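# Seat the round belt taut in both pulleys' top grooves

## Task

Shift the round belt so it rides in the uppermost groove of each of the two pulleys, running straight between them rather than in a figure-eight, and make sure it ends up tight.

## Robot and tools

Robot: two seven-joint arms, left_arm and right_arm, each with a two-finger parallel gripper. Any part or tool falling off the table, or being set down beyond its edge and left, fails the job.

Frame: all positions, velocities and targets use the scene frame. Its origin sits at table-top height, halfway between the nominal arm bases; +z points up, +x points out across the table, and left_arm is on the +y side (image left/right does not follow these names). Real bases sit somewhat off nominal; a BASES line, if present, gives calibrated spots. Reported hand poses may be wrong by a few cm, worse at long reach.

Gripper geometry: fingers extend along the gripper's +z and close along its y. end_effector_position is the point between the pads when shut, roughly 2 cm short of the fingertips. Closing pushes the tips about 10 mm further along +z, mostly while the pads are more than 40 mm apart.

execute_actions(actions, cameras): actions is a list of actions; each action is a table of at most 15 rows, one row per 1/30 s step; a short table repeats its final row until 15 steps are used. Every row is a single list of 14 numbers covering both arms, each in [-1, 1]: dx, dy, dz, rx, ry, rz, opening for left_arm, then the same seven for right_arm. The six pose numbers are an offset from that arm's Hand target as it stood when the action began (not from the prior row), along scene axes; the arm rotates about its Hand target position. 1.0 equals 0.6 m for dx, dy, dz and 180 degrees for the rotation vector rx, ry, rz. Offsets accumulate across actions and calls. A translation longer than 1.0 may be scaled down along its direction. Sending six zeros re-requests the current Hand target. opening is absolute, not an offset: +1 is fully open (0.084 m), -1 shut. An empty actions list just reports state and images. cameras picks images: omitted, null or ["all"] gives all, [] gives none; an unknown name voids the call.

move(target, speed, blend, opening_speed, blocking, cameras): drives both grippers in straight lines. target is one 14-number row laid out as above, or a list of up to 15 such rows; every row is an offset from the Hand targets at the move's start, never from the previous row. speed is m/s per path (0.002 to 1, default 0.25; rotation up to twice that in rad/s), one value or one per target. blend (m) rounds corners between listed targets; 0 stops at each. opening_speed (0.2 or more, per second on the -1..+1 scale) ramps the fingers. Both arms finish together; a move lasts 0.5 s minimum and is cut off at 10 s. New openings in later targets apply only after everything comes to rest there. There is no obstacle avoidance, grippers trail and drift more at higher speed, and faster contact hits harder; overshooting a contact point presses harder. blocking=false returns after about 0.5 s while the move continues. The result adds a move: line with the outcome (done, off_target, moving, held, fault) and limits (paced = pose clipped, held = steps withheld). done means within 3 mm and 2 degrees; neither done nor off_target tells you about contact.

wait(seconds 0 to 10): lets time pass with commands held; a running move continues. stop(): brakes a running move, needing some distance. zoom_image(camera, region [x0, y0, x1, y1] pixels, max 504x504): enlarges part of a camera's latest image. clear_fault(arm): clears a reported torque fault for that arm. finished_scene(scene): ends the current scene (pass its number) irreversibly; the belt must stay in place with the robot gone.

Motion control: each step the commanded pose is clipped to within 70 mm and 16 degrees of the measured gripper pose, so one action may fall short. Hand target in results is the last (clipped) command and the base for next offsets. A gripper may settle short of it; if so, send the remaining gap as an offset. To release a push, or if the gripper was dragged, command the target back past the gripper. Big wrist turns can swing the elbow. Tool commands lists present gripper commands; resend a gripper's current opening to leave it unchanged, since 0 is a real command.

Gripping: grip_measured uses the opening scale. To hold, command clearly below it; lower squeezes harder (about 24 N per pad limit). Fast closing can overpress.

Results: per arm end_effector_position (m), end_effector_quat_wxyz, velocities; Joint velocities may read within noise, dropping velocity fields. Joint torques include arm weight, are noisy and offset; positive means toward larger joint values. Actions calls also list some intermediate positions.

Faults: contact torque reaching a load limit (waist 42.3, shoulder 42.4, upper arm roll 27, elbow 27, forearm roll 27, wrist pitch 14.5, wrist roll 15.2 N m) or a motor at its limit for 1 s stops that arm until clear_fault. Sustained load, stretched poses or pushing at unreachable poses heat motors: MOTOR HOT at 65 °C, brake stop at 80 °C for 30 to 60 s. The clearance check blocks arm-to-arm approaches but not finger closures; never let the arms collide or a gripper pinch the other's fingers.

Cameras: cam_high, cam_low, cam_drive, cam_grooves, cam_left_wrist, cam_right_wrist, all 672x504, with calibration given in the session; cam_grooves looks at the pulley grooves. Wrist images can lag during motion.

Avoid: dropping or flinging the belt, releasing it while moving, fast impacts, hard shoves, and arm stops of any kind.

Each tool is called after "Request:" as name(argument=value, ...), one argument or row to a line, values as JSON.

## Session

Request:
execute_actions(
  actions=[],
)

Scene clock: 0.00 s.
left_arm: end_effector_position=(+0.2460, +0.1951, +0.2822) grip_measured=+1.00 end_effector_quat_wxyz=(-0.218, -0.052, +0.836, -0.501) | right_arm: end_effector_position=(+0.1799, -0.0410, +0.2070) grip_measured=+1.00 end_effector_quat_wxyz=(+0.042, +0.943, +0.327, -0.050)
Joint positions: left_arm=[-1.544 -1.408 1.241 0.47 0.175 0.899 2.309 0.084] | right_arm=[0.934 -0.186 0.038 0.878 -0.002 1.194 0.302 0.084]
Joint velocities: within noise
Joint torques (N m): no reading
Motor temperatures (°C): left_arm=[41 46 44 36 47 43 49] | right_arm=[45 44 40 39 45 37 43]
Hand target: left_arm +0.2460, +0.1951, +0.2822; -0.218, -0.052, +0.836, -0.501 | right_arm +0.1799, -0.0410, +0.2070; +0.042, +0.943, +0.327, -0.050
Tool commands: left_gripper/opening=+1.0 right_gripper/opening=+1.0

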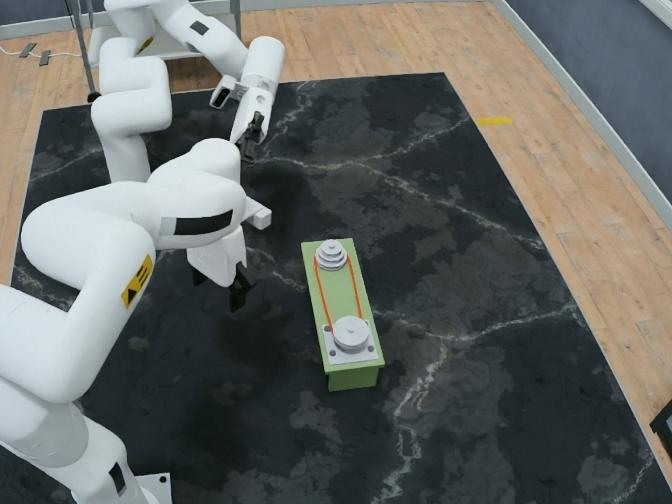

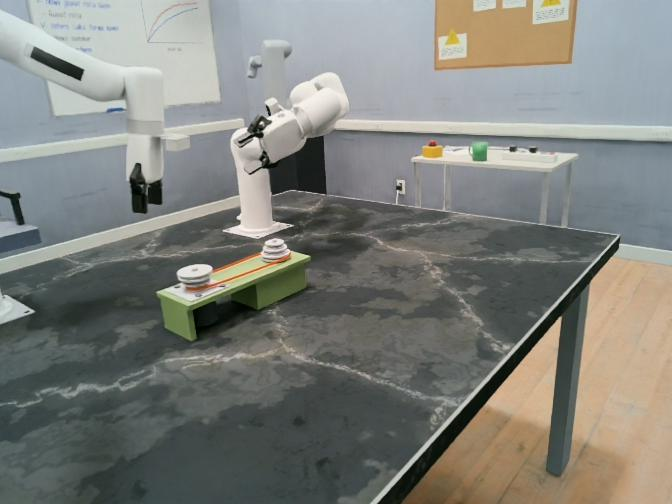

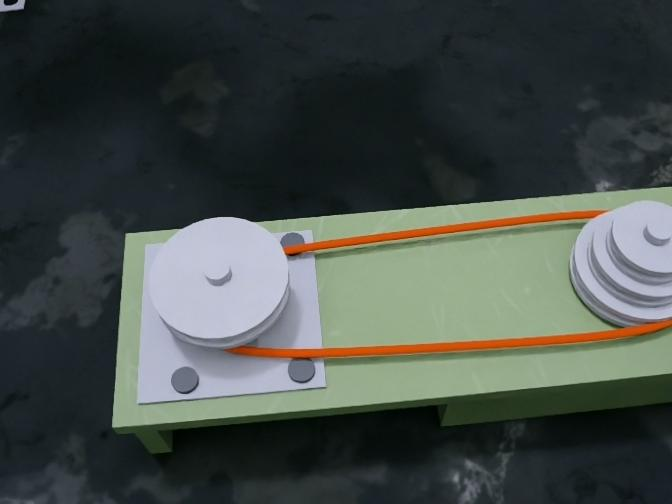

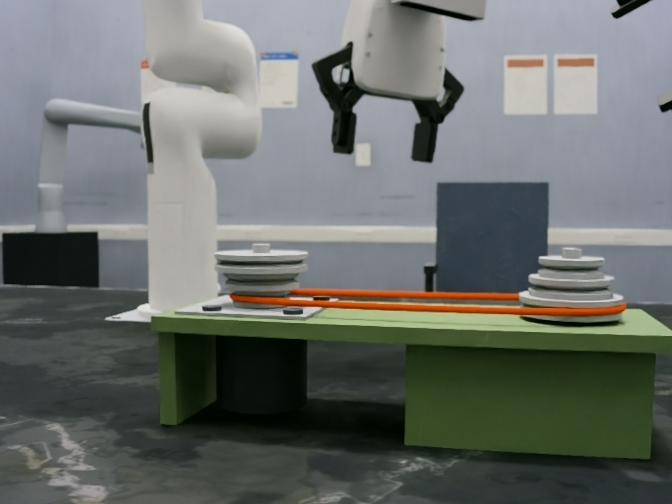

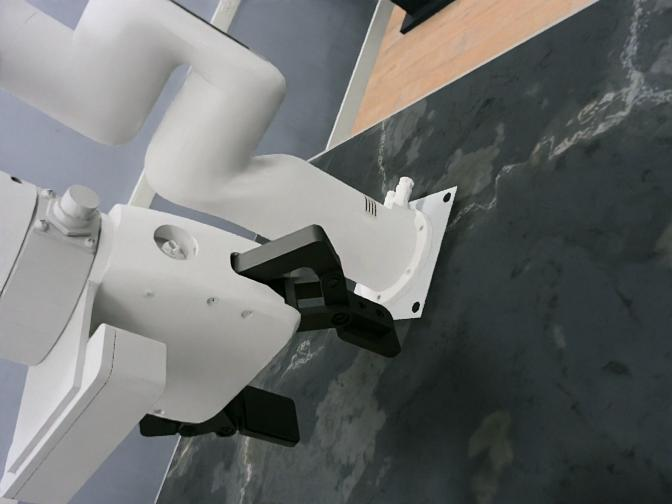

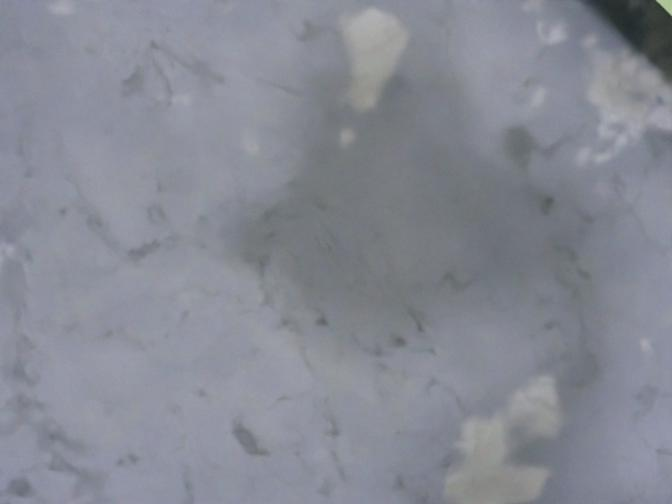

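Request:
zoom_image(
  camera="cam_grooves",
  region=[150, 220, 350, 370],
)

Request:
zoom_image(
  camera="cam_grooves",
  region=[490, 220, 670, 355],
)

Request:
zoom_image(
  camera="cam_drive",
  region=[100, 180, 400, 420],
)

Request:
zoom_image(
  camera="cam_high",
  region=[280, 220, 400, 400],
)

Request:
zoom_image(
  camera="cam_low",
  region=[150, 220, 330, 350],
)

Scaled by 2.520 from the camera's 672x504 image, which has a finer 960x720 frame.

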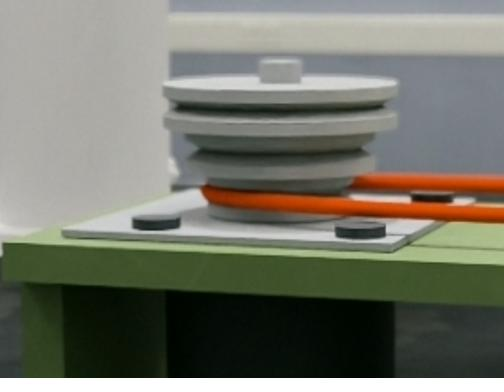

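Scaled by 2.800 from the camera's 672x504 image, which has a finer 960x720 frame.

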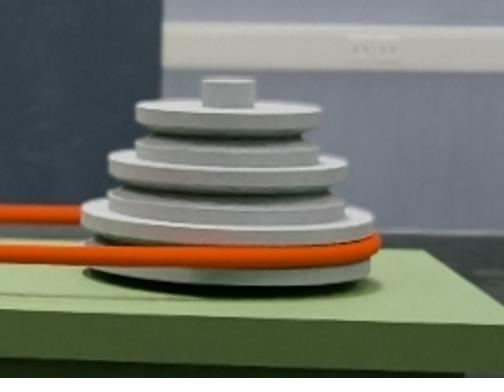

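Scaled by 1.680 from the camera's 672x504 image, which has a finer 960x720 frame.

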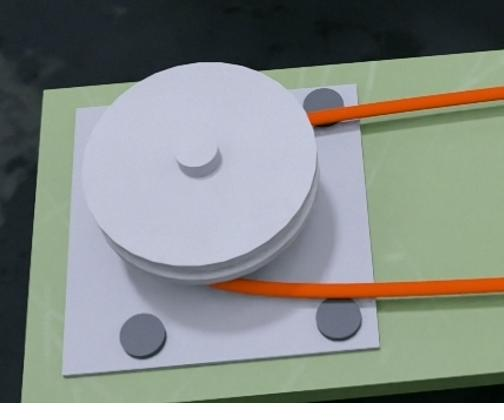

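Scaled by 2.800 from the camera's 672x504 image, which has a finer 960x720 frame.

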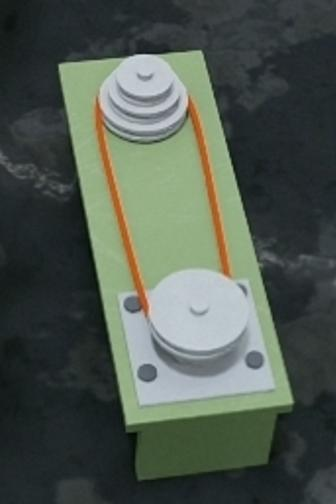

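Scaled by 2.800 from the camera's 672x504 image, which has a finer 960x720 frame.

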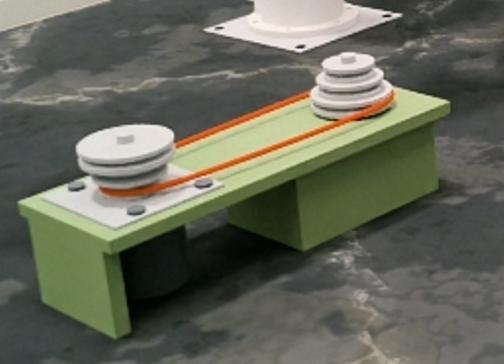

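Request:
move(
  target=[
    [0,0,0,0,0,0,1,0,-0.25,0.1,0,0,0,1],
    [0.1,0,0.03,0.371,0.146,0.404,1,0,-0.25,0.1,0,0,0,1],
    [0.235,-0.225,-0.05,0.371,0.146,0.404,1,0,-0.25,0.1,0,0,0,1],
  ],
  speed=0.3,
)

Scene clock: 56.53 s.
left_arm: end_effector_position=(+0.3870, +0.0601, +0.2522) grip_measured=+1.00 end_effector_quat_wxyz=(+0.001, +0.707, -0.707, +0.000) | right_arm: end_effector_position=(+0.1799, -0.1910, +0.2670) grip_measured=+1.00 end_effector_quat_wxyz=(+0.042, +0.943, +0.327, -0.050)
Joint positions: left_arm=[-1.191 0.225 0.476 1.439 -0.11 1.24 0.886 0.084] | right_arm=[0.817 -0.626 -0.102 0.698 -0.099 1.447 0.086 0.084]
Joint velocities: within noise
Joint torques (N m): left_arm=[4.76 -21.76 1.43 25.8 -3.28 -0.09 2.19] | right_arm=[-4.78 -11.85 -0.07 18.33 -1.49 -1.41 -1.2]
Motor temperatures (°C): left_arm=[40 46 47 37 47 43 49] | right_arm=[44 45 40 43 45 37 43]
Hand target: left_arm +0.3870, +0.0601, +0.2522; +0.001, +0.707, -0.707, +0.000 | right_arm +0.1799, -0.1910, +0.2670; +0.042, +0.943, +0.327, -0.050
Off the commanded pose: left_arm 0.000 m, 0 deg | right_arm 0.000 m, 0 deg.
move: done
camera_calibration:
cam_left_wrist: T_world_to_cam=[[-0.999787, 0.0205614, -0.00192761, 0.417074], [0.0205746, 0.999763, -0.00709733, 0.000578727], [0.00178123, -0.00713548, -0.999973, 0.384976], [0, 0, 0, 1]] pos_world=[0.416288, -0.00640725, 0.385773]
cam_right_wrist: T_world_to_cam=[[0.621817, -0.781586, 0.0496672, -0.239278], [-0.780627, -0.613457, 0.119545, 0.0568362], [-0.0629661, -0.113107, -0.991586, 0.38619], [0, 0, 0, 1]] pos_world=[0.217472, -0.108469, 0.38803]

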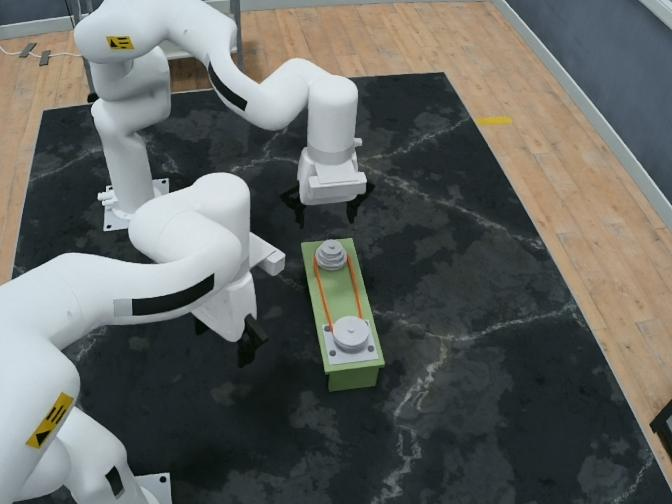

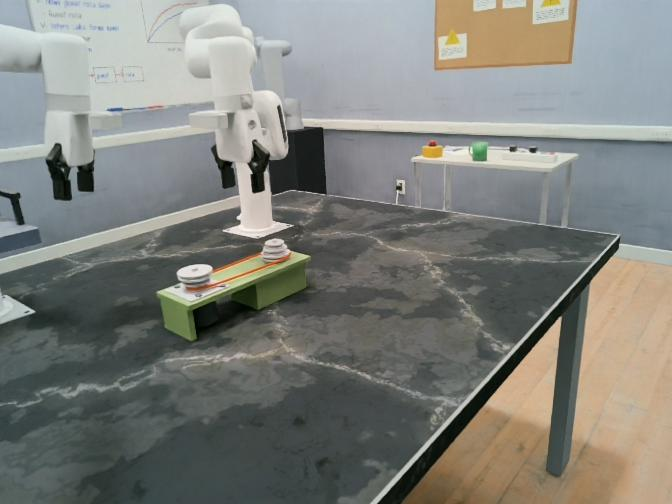

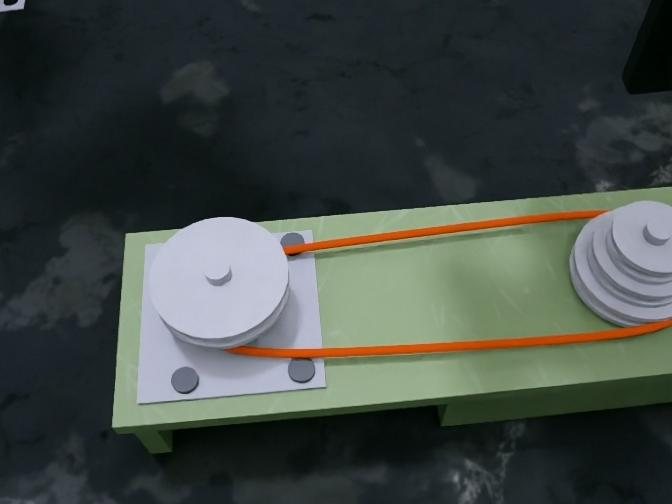

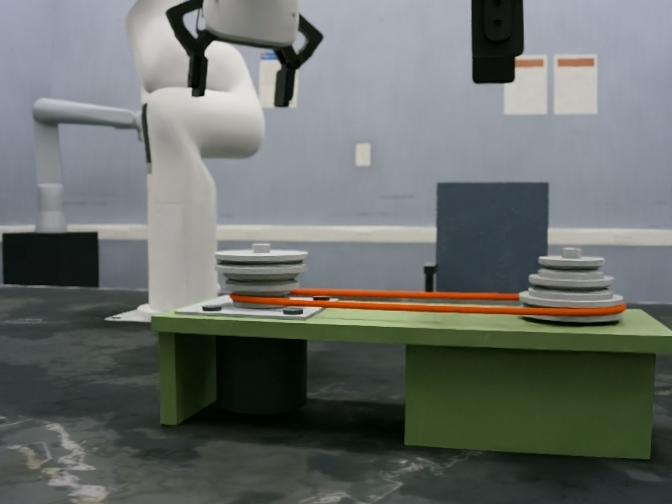

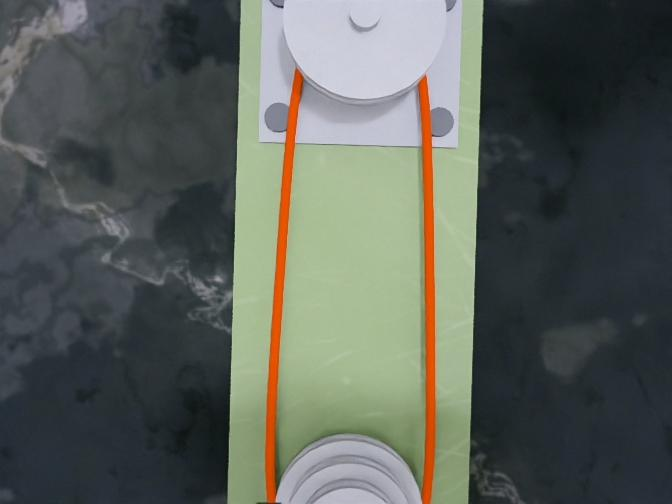

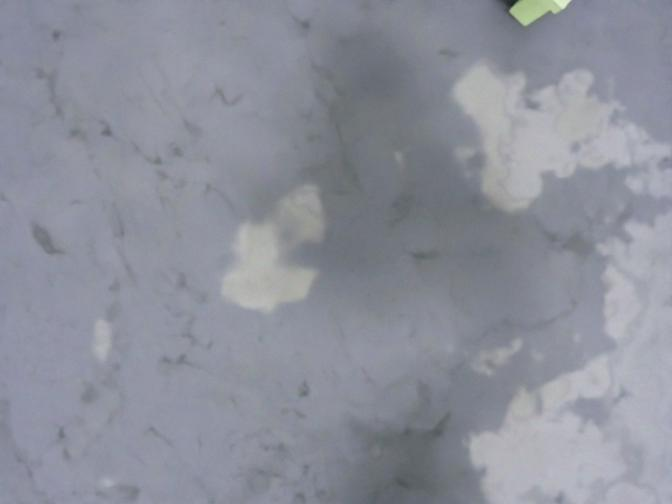

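Request:
move(
  target=[0.0,0,-0.18,0,0,0,0,0,0,0,0,0,0,1],
  speed=0.15,
  cameras=["cam_grooves","cam_drive","cam_left_wrist","cam_low"],
)

Scene clock: 65.90 s.
left_arm: end_effector_position=(+0.3870, +0.0601, +0.1443) grip_measured=-0.01 end_effector_quat_wxyz=(+0.001, +0.707, -0.707, +0.000) | right_arm: end_effector_position=(+0.1799, -0.1910, +0.2670) grip_measured=+1.00 end_effector_quat_wxyz=(+0.042, +0.943, +0.327, -0.050)
Joint positions: left_arm=[-1.18 0.327 0.456 1.249 -0.174 0.961 0.93 0.044] | right_arm=[0.817 -0.626 -0.102 0.698 -0.099 1.447 0.086 0.084]
Joint velocities: within noise
Joint torques (N m): left_arm=[4.66 -22.99 0.83 18.56 -3.43 -3.26 2.07] | right_arm=[-4.54 -10.92 1.02 16.76 -0.82 -2.17 -1.02]
Motor temperatures (°C): left_arm=[40 46 46 39 47 43 49] | right_arm=[44 45 40 44 45 37 43]
Hand target: left_arm +0.3870, +0.0601, +0.1442; +0.001, +0.707, -0.707, +0.000 | right_arm +0.1799, -0.1910, +0.2670; +0.042, +0.943, +0.327, -0.050
Off the commanded pose: left_arm 0.000 m, 0 deg | right_arm 0.000 m, 0 deg.
move: done
camera_calibration:
cam_left_wrist: T_world_to_cam=[[-0.999787, 0.0205614, -0.00192761, 0.416866], [0.0205746, 0.999763, -0.00709733, -0.000187785], [0.00178123, -0.00713548, -0.999973, 0.276979], [0, 0, 0, 1]] pos_world=[0.416288, -0.00640725, 0.277773]
Images, in order (width x height): cam_low 672x504, cam_drive 672x504, cam_grooves 672x504, cam_left_wrist 672x504.

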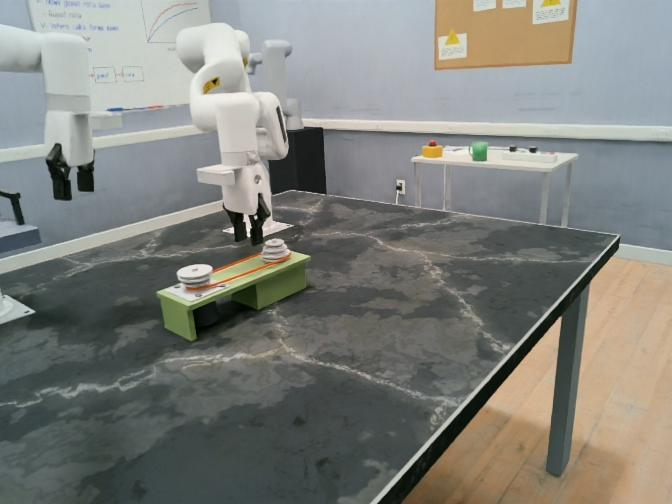

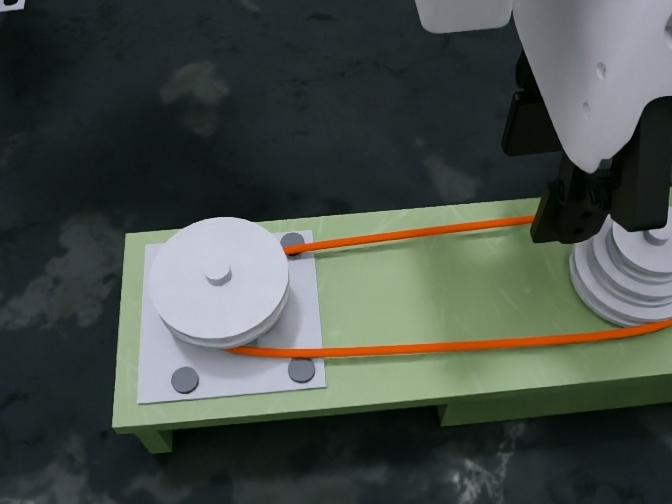

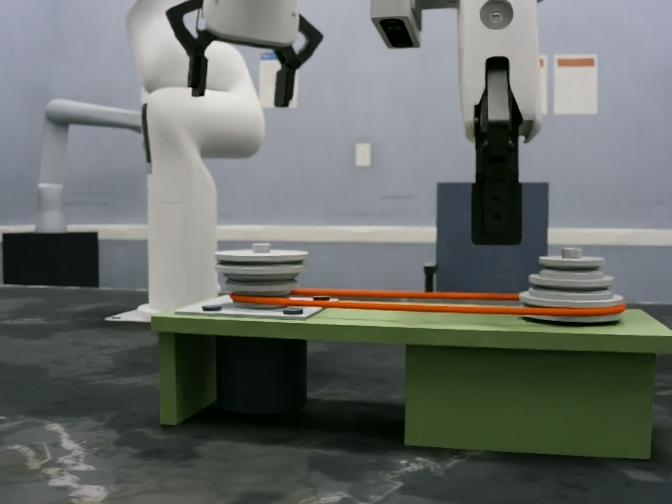

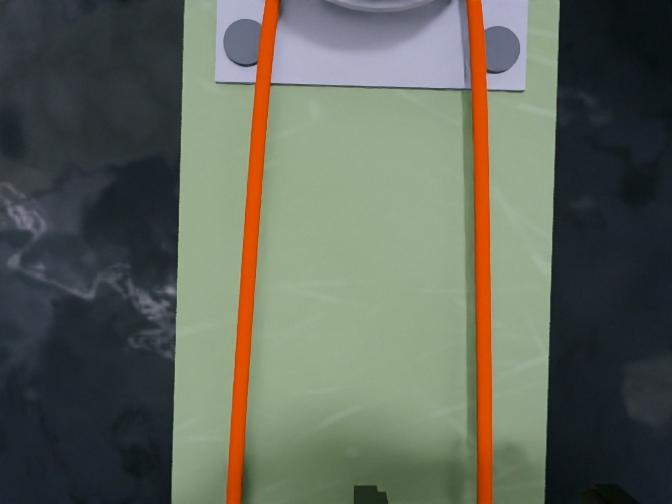

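Request:
move(
  target=[-0.0125,0,-0.055,0,0,0,0,0,0,0,0,0,0,1],
  speed=0.1,
  cameras=["cam_grooves","cam_drive","cam_left_wrist","cam_low"],
)

Request:
zoom_image(
  camera="cam_grooves",
  region=[420, 200, 660, 360],
)

Scene clock: 72.87 s.
left_arm: end_effector_position=(+0.3795, +0.0601, +0.1112) grip_measured=-0.01 end_effector_quat_wxyz=(+0.001, +0.707, -0.707, +0.000) | right_arm: end_effector_position=(+0.1799, -0.1910, +0.2670) grip_measured=+1.00 end_effector_quat_wxyz=(+0.042, +0.943, +0.327, -0.050)
Joint positions: left_arm=[-1.183 0.359 0.441 1.191 -0.199 0.874 0.937 0.044] | right_arm=[0.817 -0.626 -0.102 0.698 -0.099 1.447 0.086 0.084]
Joint velocities: within noise
Joint torques (N m): left_arm=[-0.35 -23.62 1.11 17.75 -3.31 -3.47 2.12] | right_arm=[-4.09 -10.02 1.98 15.49 -0.37 -2.16 -0.74]
Motor temperatures (°C): left_arm=[40 46 45 39 47 43 49] | right_arm=[44 45 40 44 45 37 43]
Hand target: left_arm +0.3795, +0.0601, +0.1112; +0.001, +0.707, -0.707, +0.000 | right_arm +0.1799, -0.1910, +0.2670; +0.042, +0.943, +0.327, -0.050
Off the commanded pose: left_arm 0.000 m, 0 deg | right_arm 0.000 m, 0 deg.
move: done
camera_calibration:
cam_left_wrist: T_world_to_cam=[[-0.999785, 0.0206619, -0.0018279, 0.409282], [0.0206744, 0.999761, -0.00709913, -0.000208334], [0.00168078, -0.0071354, -0.999973, 0.244034], [0, 0, 0, 1]] pos_world=[0.408788, -0.006507, 0.244774]
Images, in order (width x height): cam_low 672x504, cam_drive 672x504, cam_grooves 672x504, cam_left_wrist 672x504.

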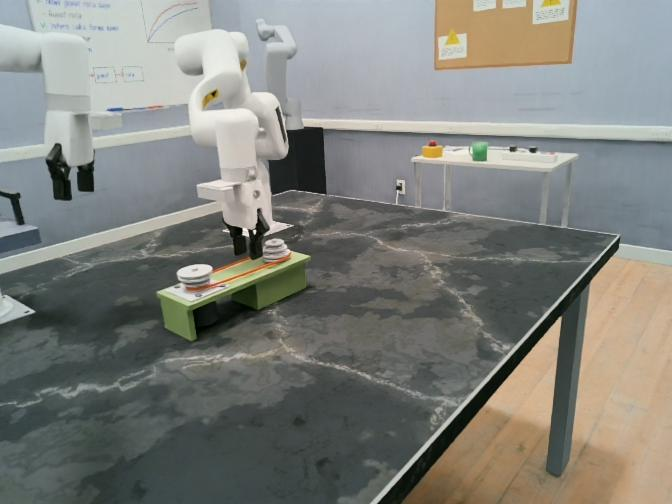

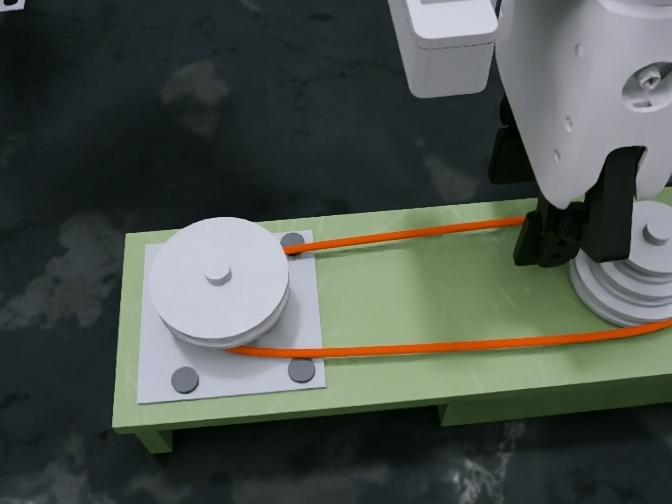

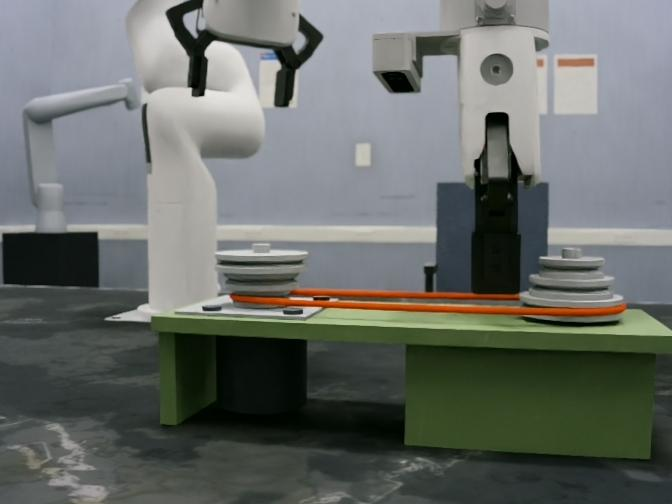

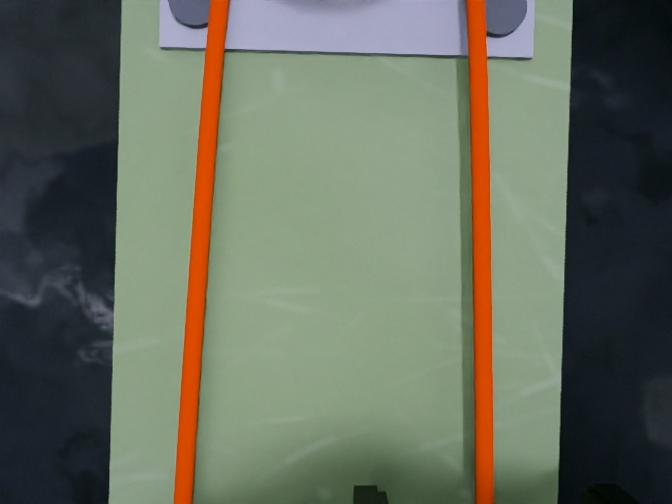

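Scaled by 2.100 from the camera's 672x504 image, which has a finer 960x720 frame.

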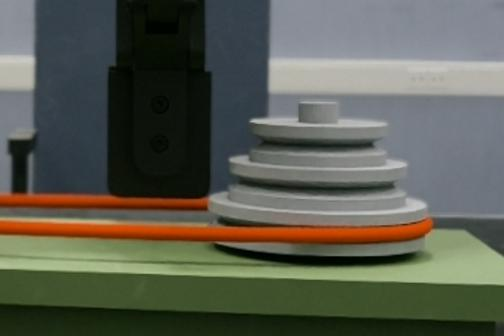

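Request:
move(
  target=[0,-0.02,-0.0142,0,0,0,0,0,0,0,0,0,0,1],
  speed=0.06,
  cameras=["cam_grooves","cam_drive","cam_left_wrist"],
)

Request:
zoom_image(
  camera="cam_grooves",
  region=[420, 200, 660, 360],
)

Scene clock: 87.57 s.
left_arm: end_effector_position=(+0.3795, +0.0481, +0.1027) grip_measured=-0.01 end_effector_quat_wxyz=(+0.001, +0.707, -0.707, +0.000) | right_arm: end_effector_position=(+0.1799, -0.1910, +0.2670) grip_measured=+1.00 end_effector_quat_wxyz=(+0.042, +0.943, +0.327, -0.050)
Joint positions: left_arm=[-1.183 0.399 0.429 1.221 -0.215 0.867 0.931 0.044] | right_arm=[0.817 -0.626 -0.102 0.698 -0.099 1.447 0.086 0.084]
Joint velocities: within noise
Joint torques (N m): left_arm=[-2.25 -24.69 1.21 23.45 -3.28 -3.28 -2.14] | right_arm=[-3.79 -8.92 2.21 14.01 0.28 -2.06 -0.49]
Motor temperatures (°C): left_arm=[40 46 45 40 47 43 50] | right_arm=[44 45 40 43 45 37 43]
Hand target: left_arm +0.3795, +0.0481, +0.1027; +0.001, +0.707, -0.707, +0.000 | right_arm +0.1799, -0.1910, +0.2670; +0.042, +0.943, +0.327, -0.050
Off the commanded pose: left_arm 0.000 m, 0 deg | right_arm 0.000 m, 0 deg.
move: done
camera_calibration:
cam_left_wrist: T_world_to_cam=[[-0.999787, 0.020562, -0.00182764, 0.409511], [0.0205744, 0.999763, -0.00709939, 0.0116697], [0.00168123, -0.00713548, -0.999973, 0.235449], [0, 0, 0, 1]] pos_world=[0.408788, -0.0184073, 0.236274]
Images, in order (width x height): cam_drive 672x504, cam_grooves 672x504, cam_left_wrist 672x504.

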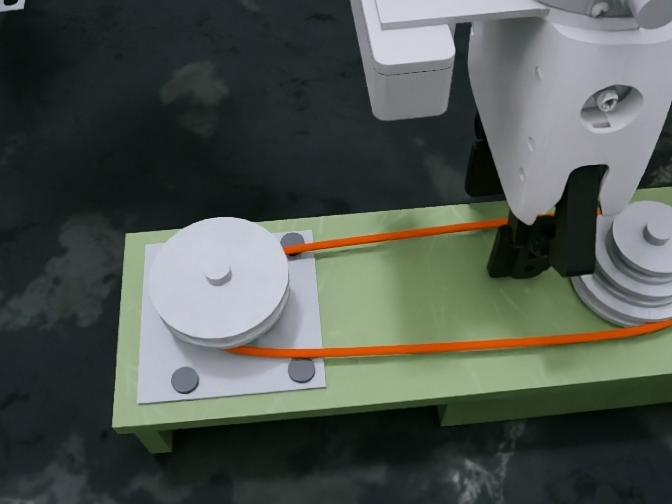

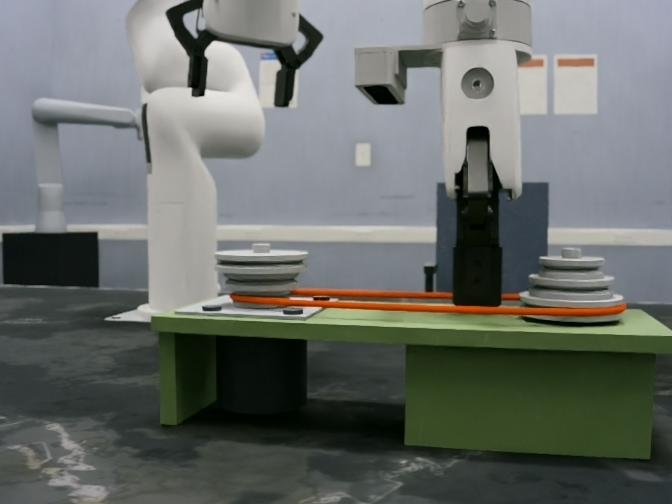

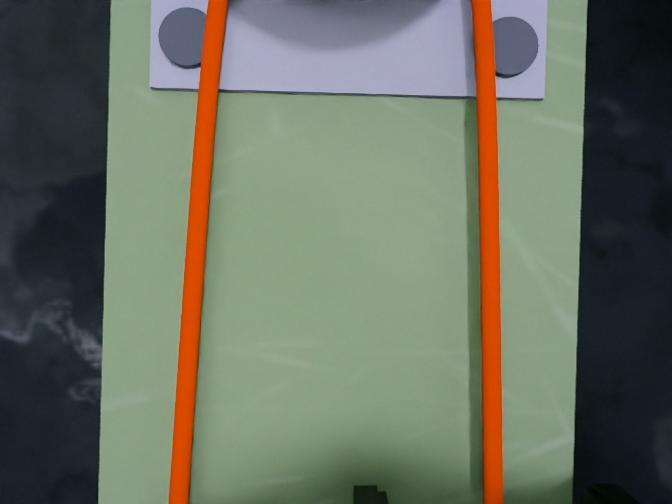

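Scaled by 2.100 from the camera's 672x504 image, which has a finer 960x720 frame.

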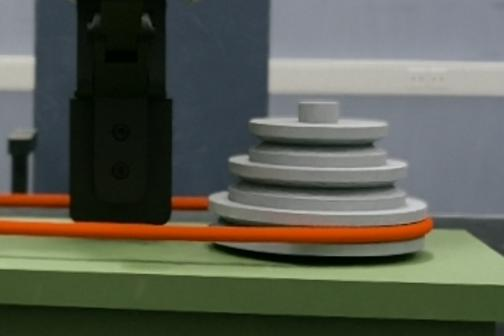

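Request:
move(
  target=[0,0,0,0,0,0,-1,0,0,0,0,0,0,1],
  opening_speed=0.6,
  cameras=["cam_grooves","cam_drive","cam_left_wrist"],
)

Scene clock: 91.43 s.
left_arm: end_effector_position=(+0.3795, +0.0481, +0.1027) grip_measured=-0.92 end_effector_quat_wxyz=(+0.001, +0.707, -0.707, +0.000) | right_arm: end_effector_position=(+0.1799, -0.1910, +0.2670) grip_measured=+1.00 end_effector_quat_wxyz=(+0.042, +0.943, +0.327, -0.050)
Joint positions: left_arm=[-1.183 0.399 0.429 1.221 -0.215 0.867 0.931 0.004] | right_arm=[0.817 -0.626 -0.102 0.698 -0.099 1.447 0.086 0.084]
Joint velocities: within noise
Joint torques (N m): left_arm=[3.74 -25.71 1.53 20.71 -2.53 -2.27 -1.87] | right_arm=[-4.04 -7.68 2.03 13.75 0.91 -2.27 -0.52]
Motor temperatures (°C): left_arm=[40 46 45 40 47 43 50] | right_arm=[44 44 40 43 45 37 43]
Hand target: left_arm +0.3795, +0.0481, +0.1027; +0.001, +0.707, -0.707, +0.000 | right_arm +0.1799, -0.1910, +0.2670; +0.042, +0.943, +0.327, -0.050
Off the commanded pose: left_arm 0.000 m, 0 deg | right_arm 0.000 m, 0 deg.
move: done
camera_calibration:
cam_left_wrist: T_world_to_cam=[[-0.999787, 0.020562, -0.00182764, 0.409511], [0.0205744, 0.999763, -0.00709939, 0.011669], [0.00168123, -0.00713548, -0.999973, 0.235349], [0, 0, 0, 1]] pos_world=[0.408788, -0.0184073, 0.236174]
Images, in order (width x height): cam_drive 672x504, cam_grooves 672x504, cam_left_wrist 672x504.

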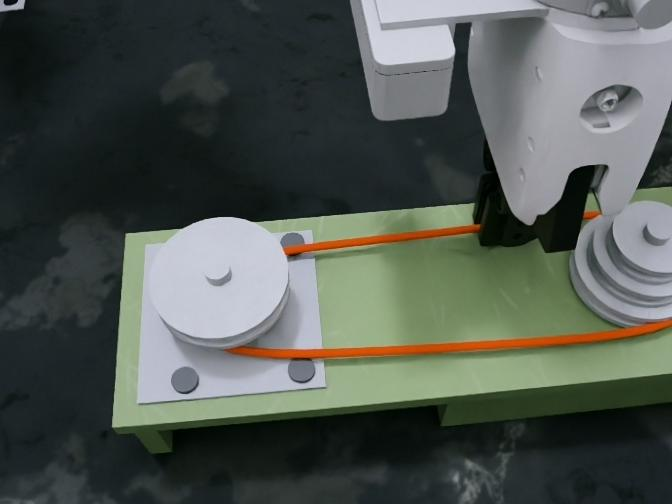

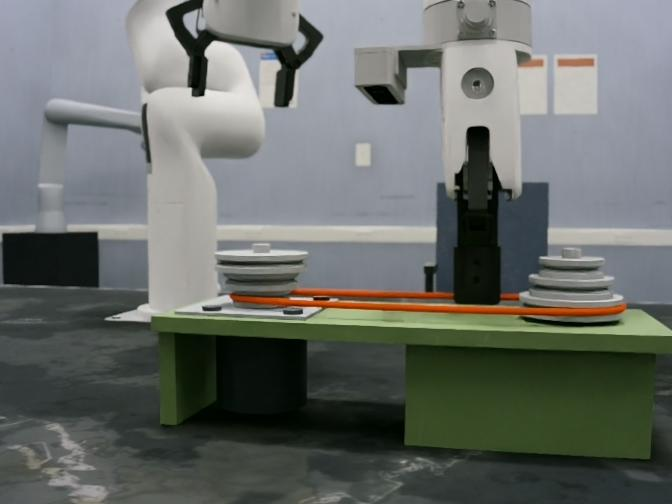

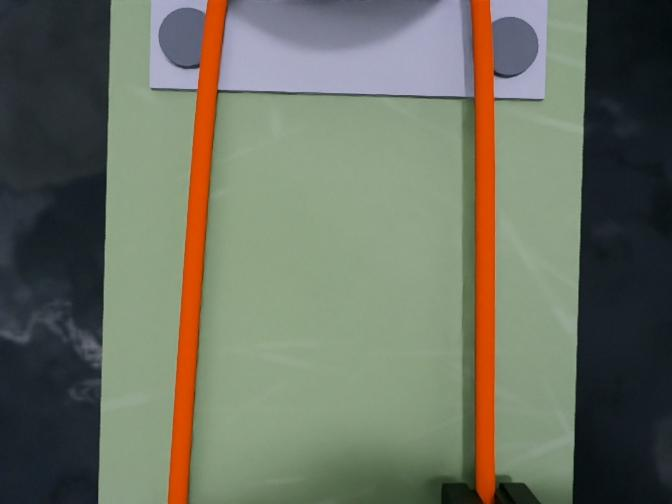

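Request:
move(
  target=[0,0,0.058,0,0,0,-1,0,0,0,0,0,0,1],
  speed=0.05,
  cameras=["cam_grooves","cam_drive","cam_left_wrist"],
)

Request:
zoom_image(
  camera="cam_grooves",
  region=[420, 200, 660, 360],
)

Scene clock: 104.93 s.
left_arm: end_effector_position=(+0.3795, +0.0481, +0.1374) grip_measured=-0.92 end_effector_quat_wxyz=(+0.001, +0.707, -0.707, +0.000) | right_arm: end_effector_position=(+0.1799, -0.1910, +0.2670) grip_measured=+1.00 end_effector_quat_wxyz=(+0.042, +0.943, +0.327, -0.050)
Joint positions: left_arm=[-1.194 0.345 0.444 1.254 -0.181 0.949 0.908 0.004] | right_arm=[0.817 -0.626 -0.102 0.698 -0.099 1.447 0.086 0.084]
Joint velocities: within noise
Joint torques (N m): left_arm=[-4.01 -46.15 6.91 26.86 3.62 -0.34 -2.06] | right_arm=[-3.88 -6.19 2.25 13.88 0.95 -2.09 -0.25]
Motor temperatures (°C): left_arm=[40 46 45 40 47 43 50] | right_arm=[44 44 40 43 45 37 43]
Hand target: left_arm +0.3795, +0.0481, +0.1375; +0.001, +0.707, -0.707, +0.000 | right_arm +0.1799, -0.1910, +0.2670; +0.042, +0.943, +0.327, -0.050
Off the commanded pose: left_arm 0.000 m, 0 deg | right_arm 0.000 m, 0 deg.
move: done
camera_calibration:
cam_left_wrist: T_world_to_cam=[[-0.999787, 0.0205619, -0.00182558, 0.409574], [0.0205742, 0.999764, -0.00699941, 0.0118893], [0.00168123, -0.00703548, -0.999974, 0.27015], [0, 0, 0, 1]] pos_world=[0.408788, -0.0184075, 0.270974]
Images, in order (width x height): cam_drive 672x504, cam_grooves 672x504, cam_left_wrist 672x504.

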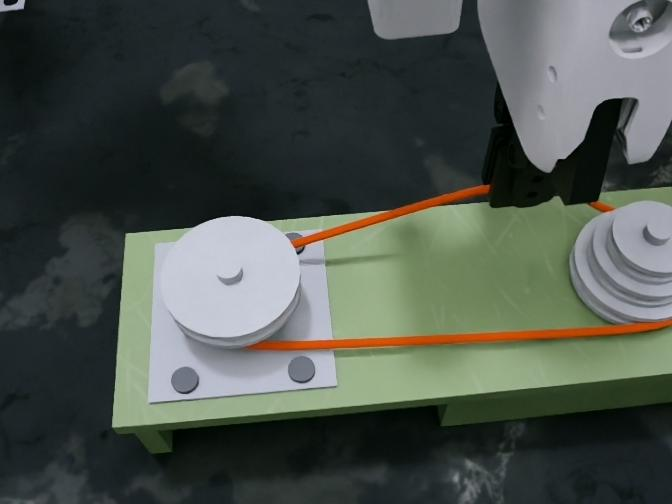

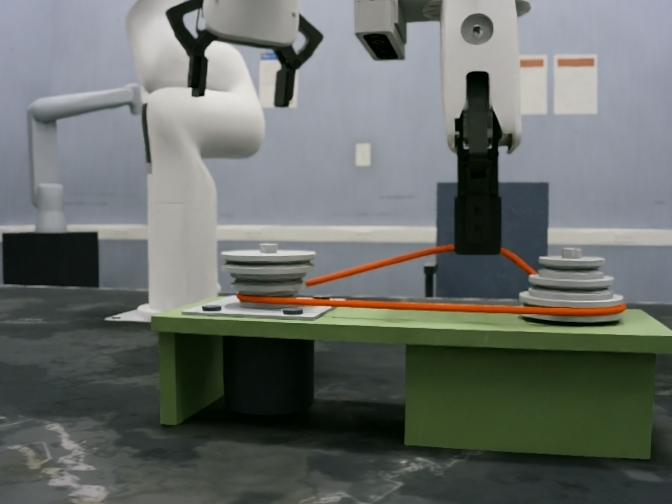

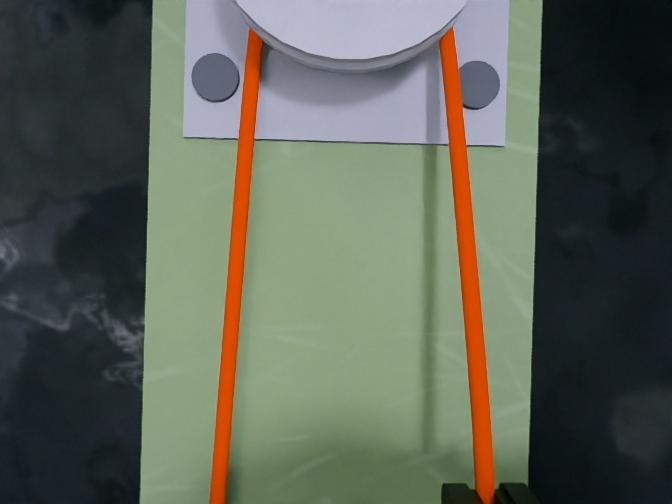

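Scaled by 2.100 from the camera's 672x504 image, which has a finer 960x720 frame.

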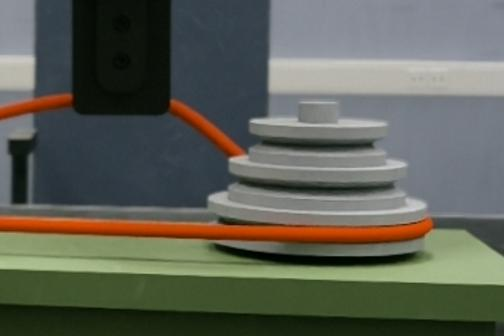

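Request:
move(
  target=[-0.0208,0.0583,0,0,0,0,-1,0,0,0,0,0,0,1],
  speed=0.05,
  cameras=["cam_grooves","cam_drive","cam_left_wrist"],
)

Request:
zoom_image(
  camera="cam_grooves",
  region=[420, 200, 660, 360],
)

Scene clock: 112.63 s.
left_arm: end_effector_position=(+0.3671, +0.0830, +0.1375) grip_measured=-0.92 end_effector_quat_wxyz=(+0.001, +0.707, -0.707, +0.000) | right_arm: end_effector_position=(+0.1799, -0.1910, +0.2670) grip_measured=+1.00 end_effector_quat_wxyz=(+0.042, +0.943, +0.327, -0.050)
Joint positions: left_arm=[-1.204 0.237 0.468 1.111 -0.137 0.904 0.913 0.004] | right_arm=[0.817 -0.626 -0.102 0.698 -0.099 1.447 0.086 0.084]
Joint velocities: within noise
Joint torques (N m): left_arm=[-4.29 -41.73 5.33 19.27 3.37 -2.99 -0.78] | right_arm=[-4.02 -5.34 2.11 13.88 1.18 -2.26 -0.06]
Motor temperatures (°C): left_arm=[40 47 45 41 47 43 50] | right_arm=[44 44 40 43 45 37 43]
Hand target: left_arm +0.3670, +0.0831, +0.1375; +0.001, +0.707, -0.707, +0.000 | right_arm +0.1799, -0.1910, +0.2670; +0.042, +0.943, +0.327, -0.050
Off the commanded pose: left_arm 0.000 m, 0 deg | right_arm 0.000 m, 0 deg.
move: done
camera_calibration:
cam_left_wrist: T_world_to_cam=[[-0.999779, 0.0209619, -0.0018287, 0.39635], [0.0209744, 0.999755, -0.00709837, -0.0228781], [0.00167945, -0.00713515, -0.999973, 0.270419], [0, 0, 0, 1]] pos_world=[0.396288, 0.0164938, 0.270974]
Images, in order (width x height): cam_drive 672x504, cam_grooves 672x504, cam_left_wrist 672x504.

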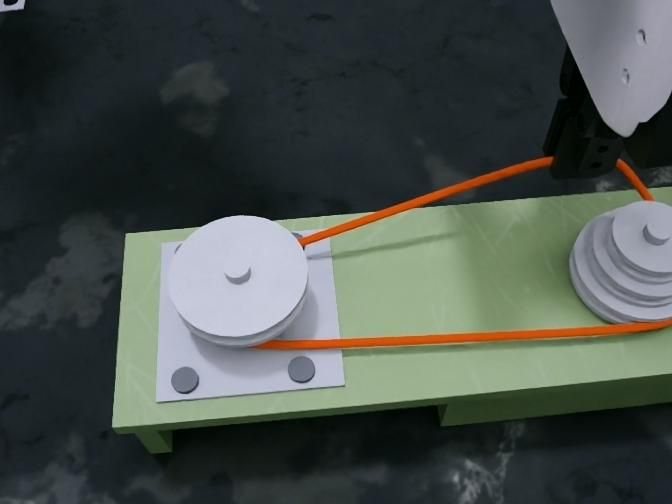

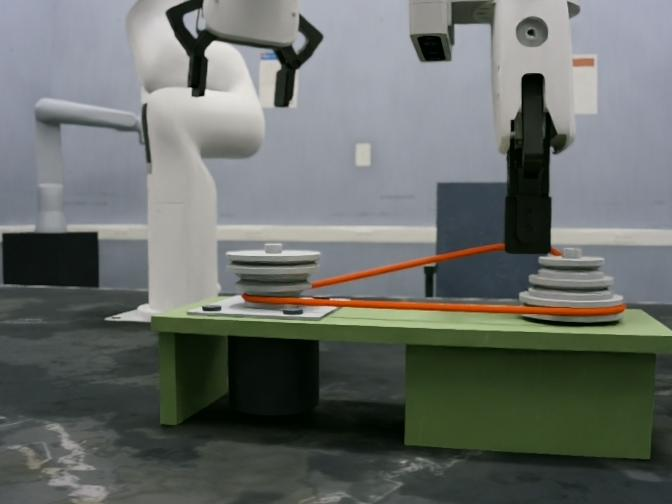

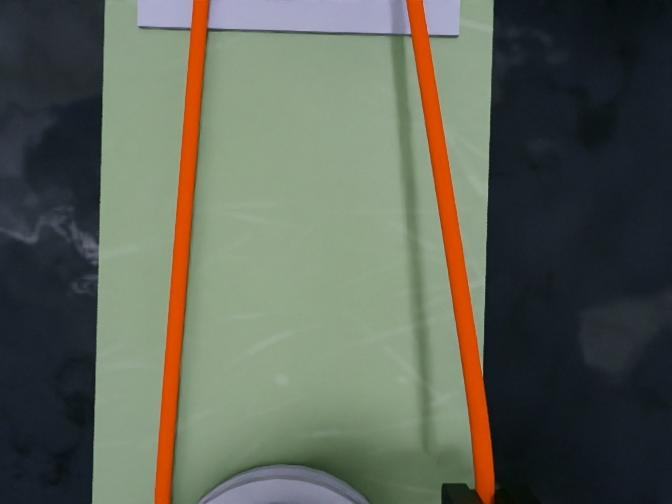

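Scaled by 2.100 from the camera's 672x504 image, which has a finer 960x720 frame.

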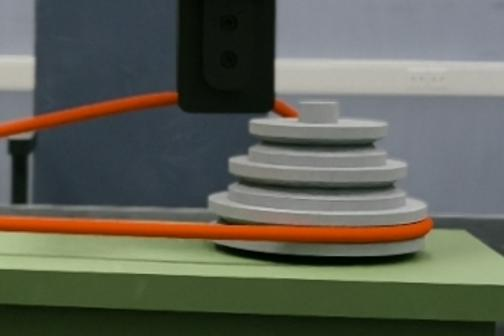

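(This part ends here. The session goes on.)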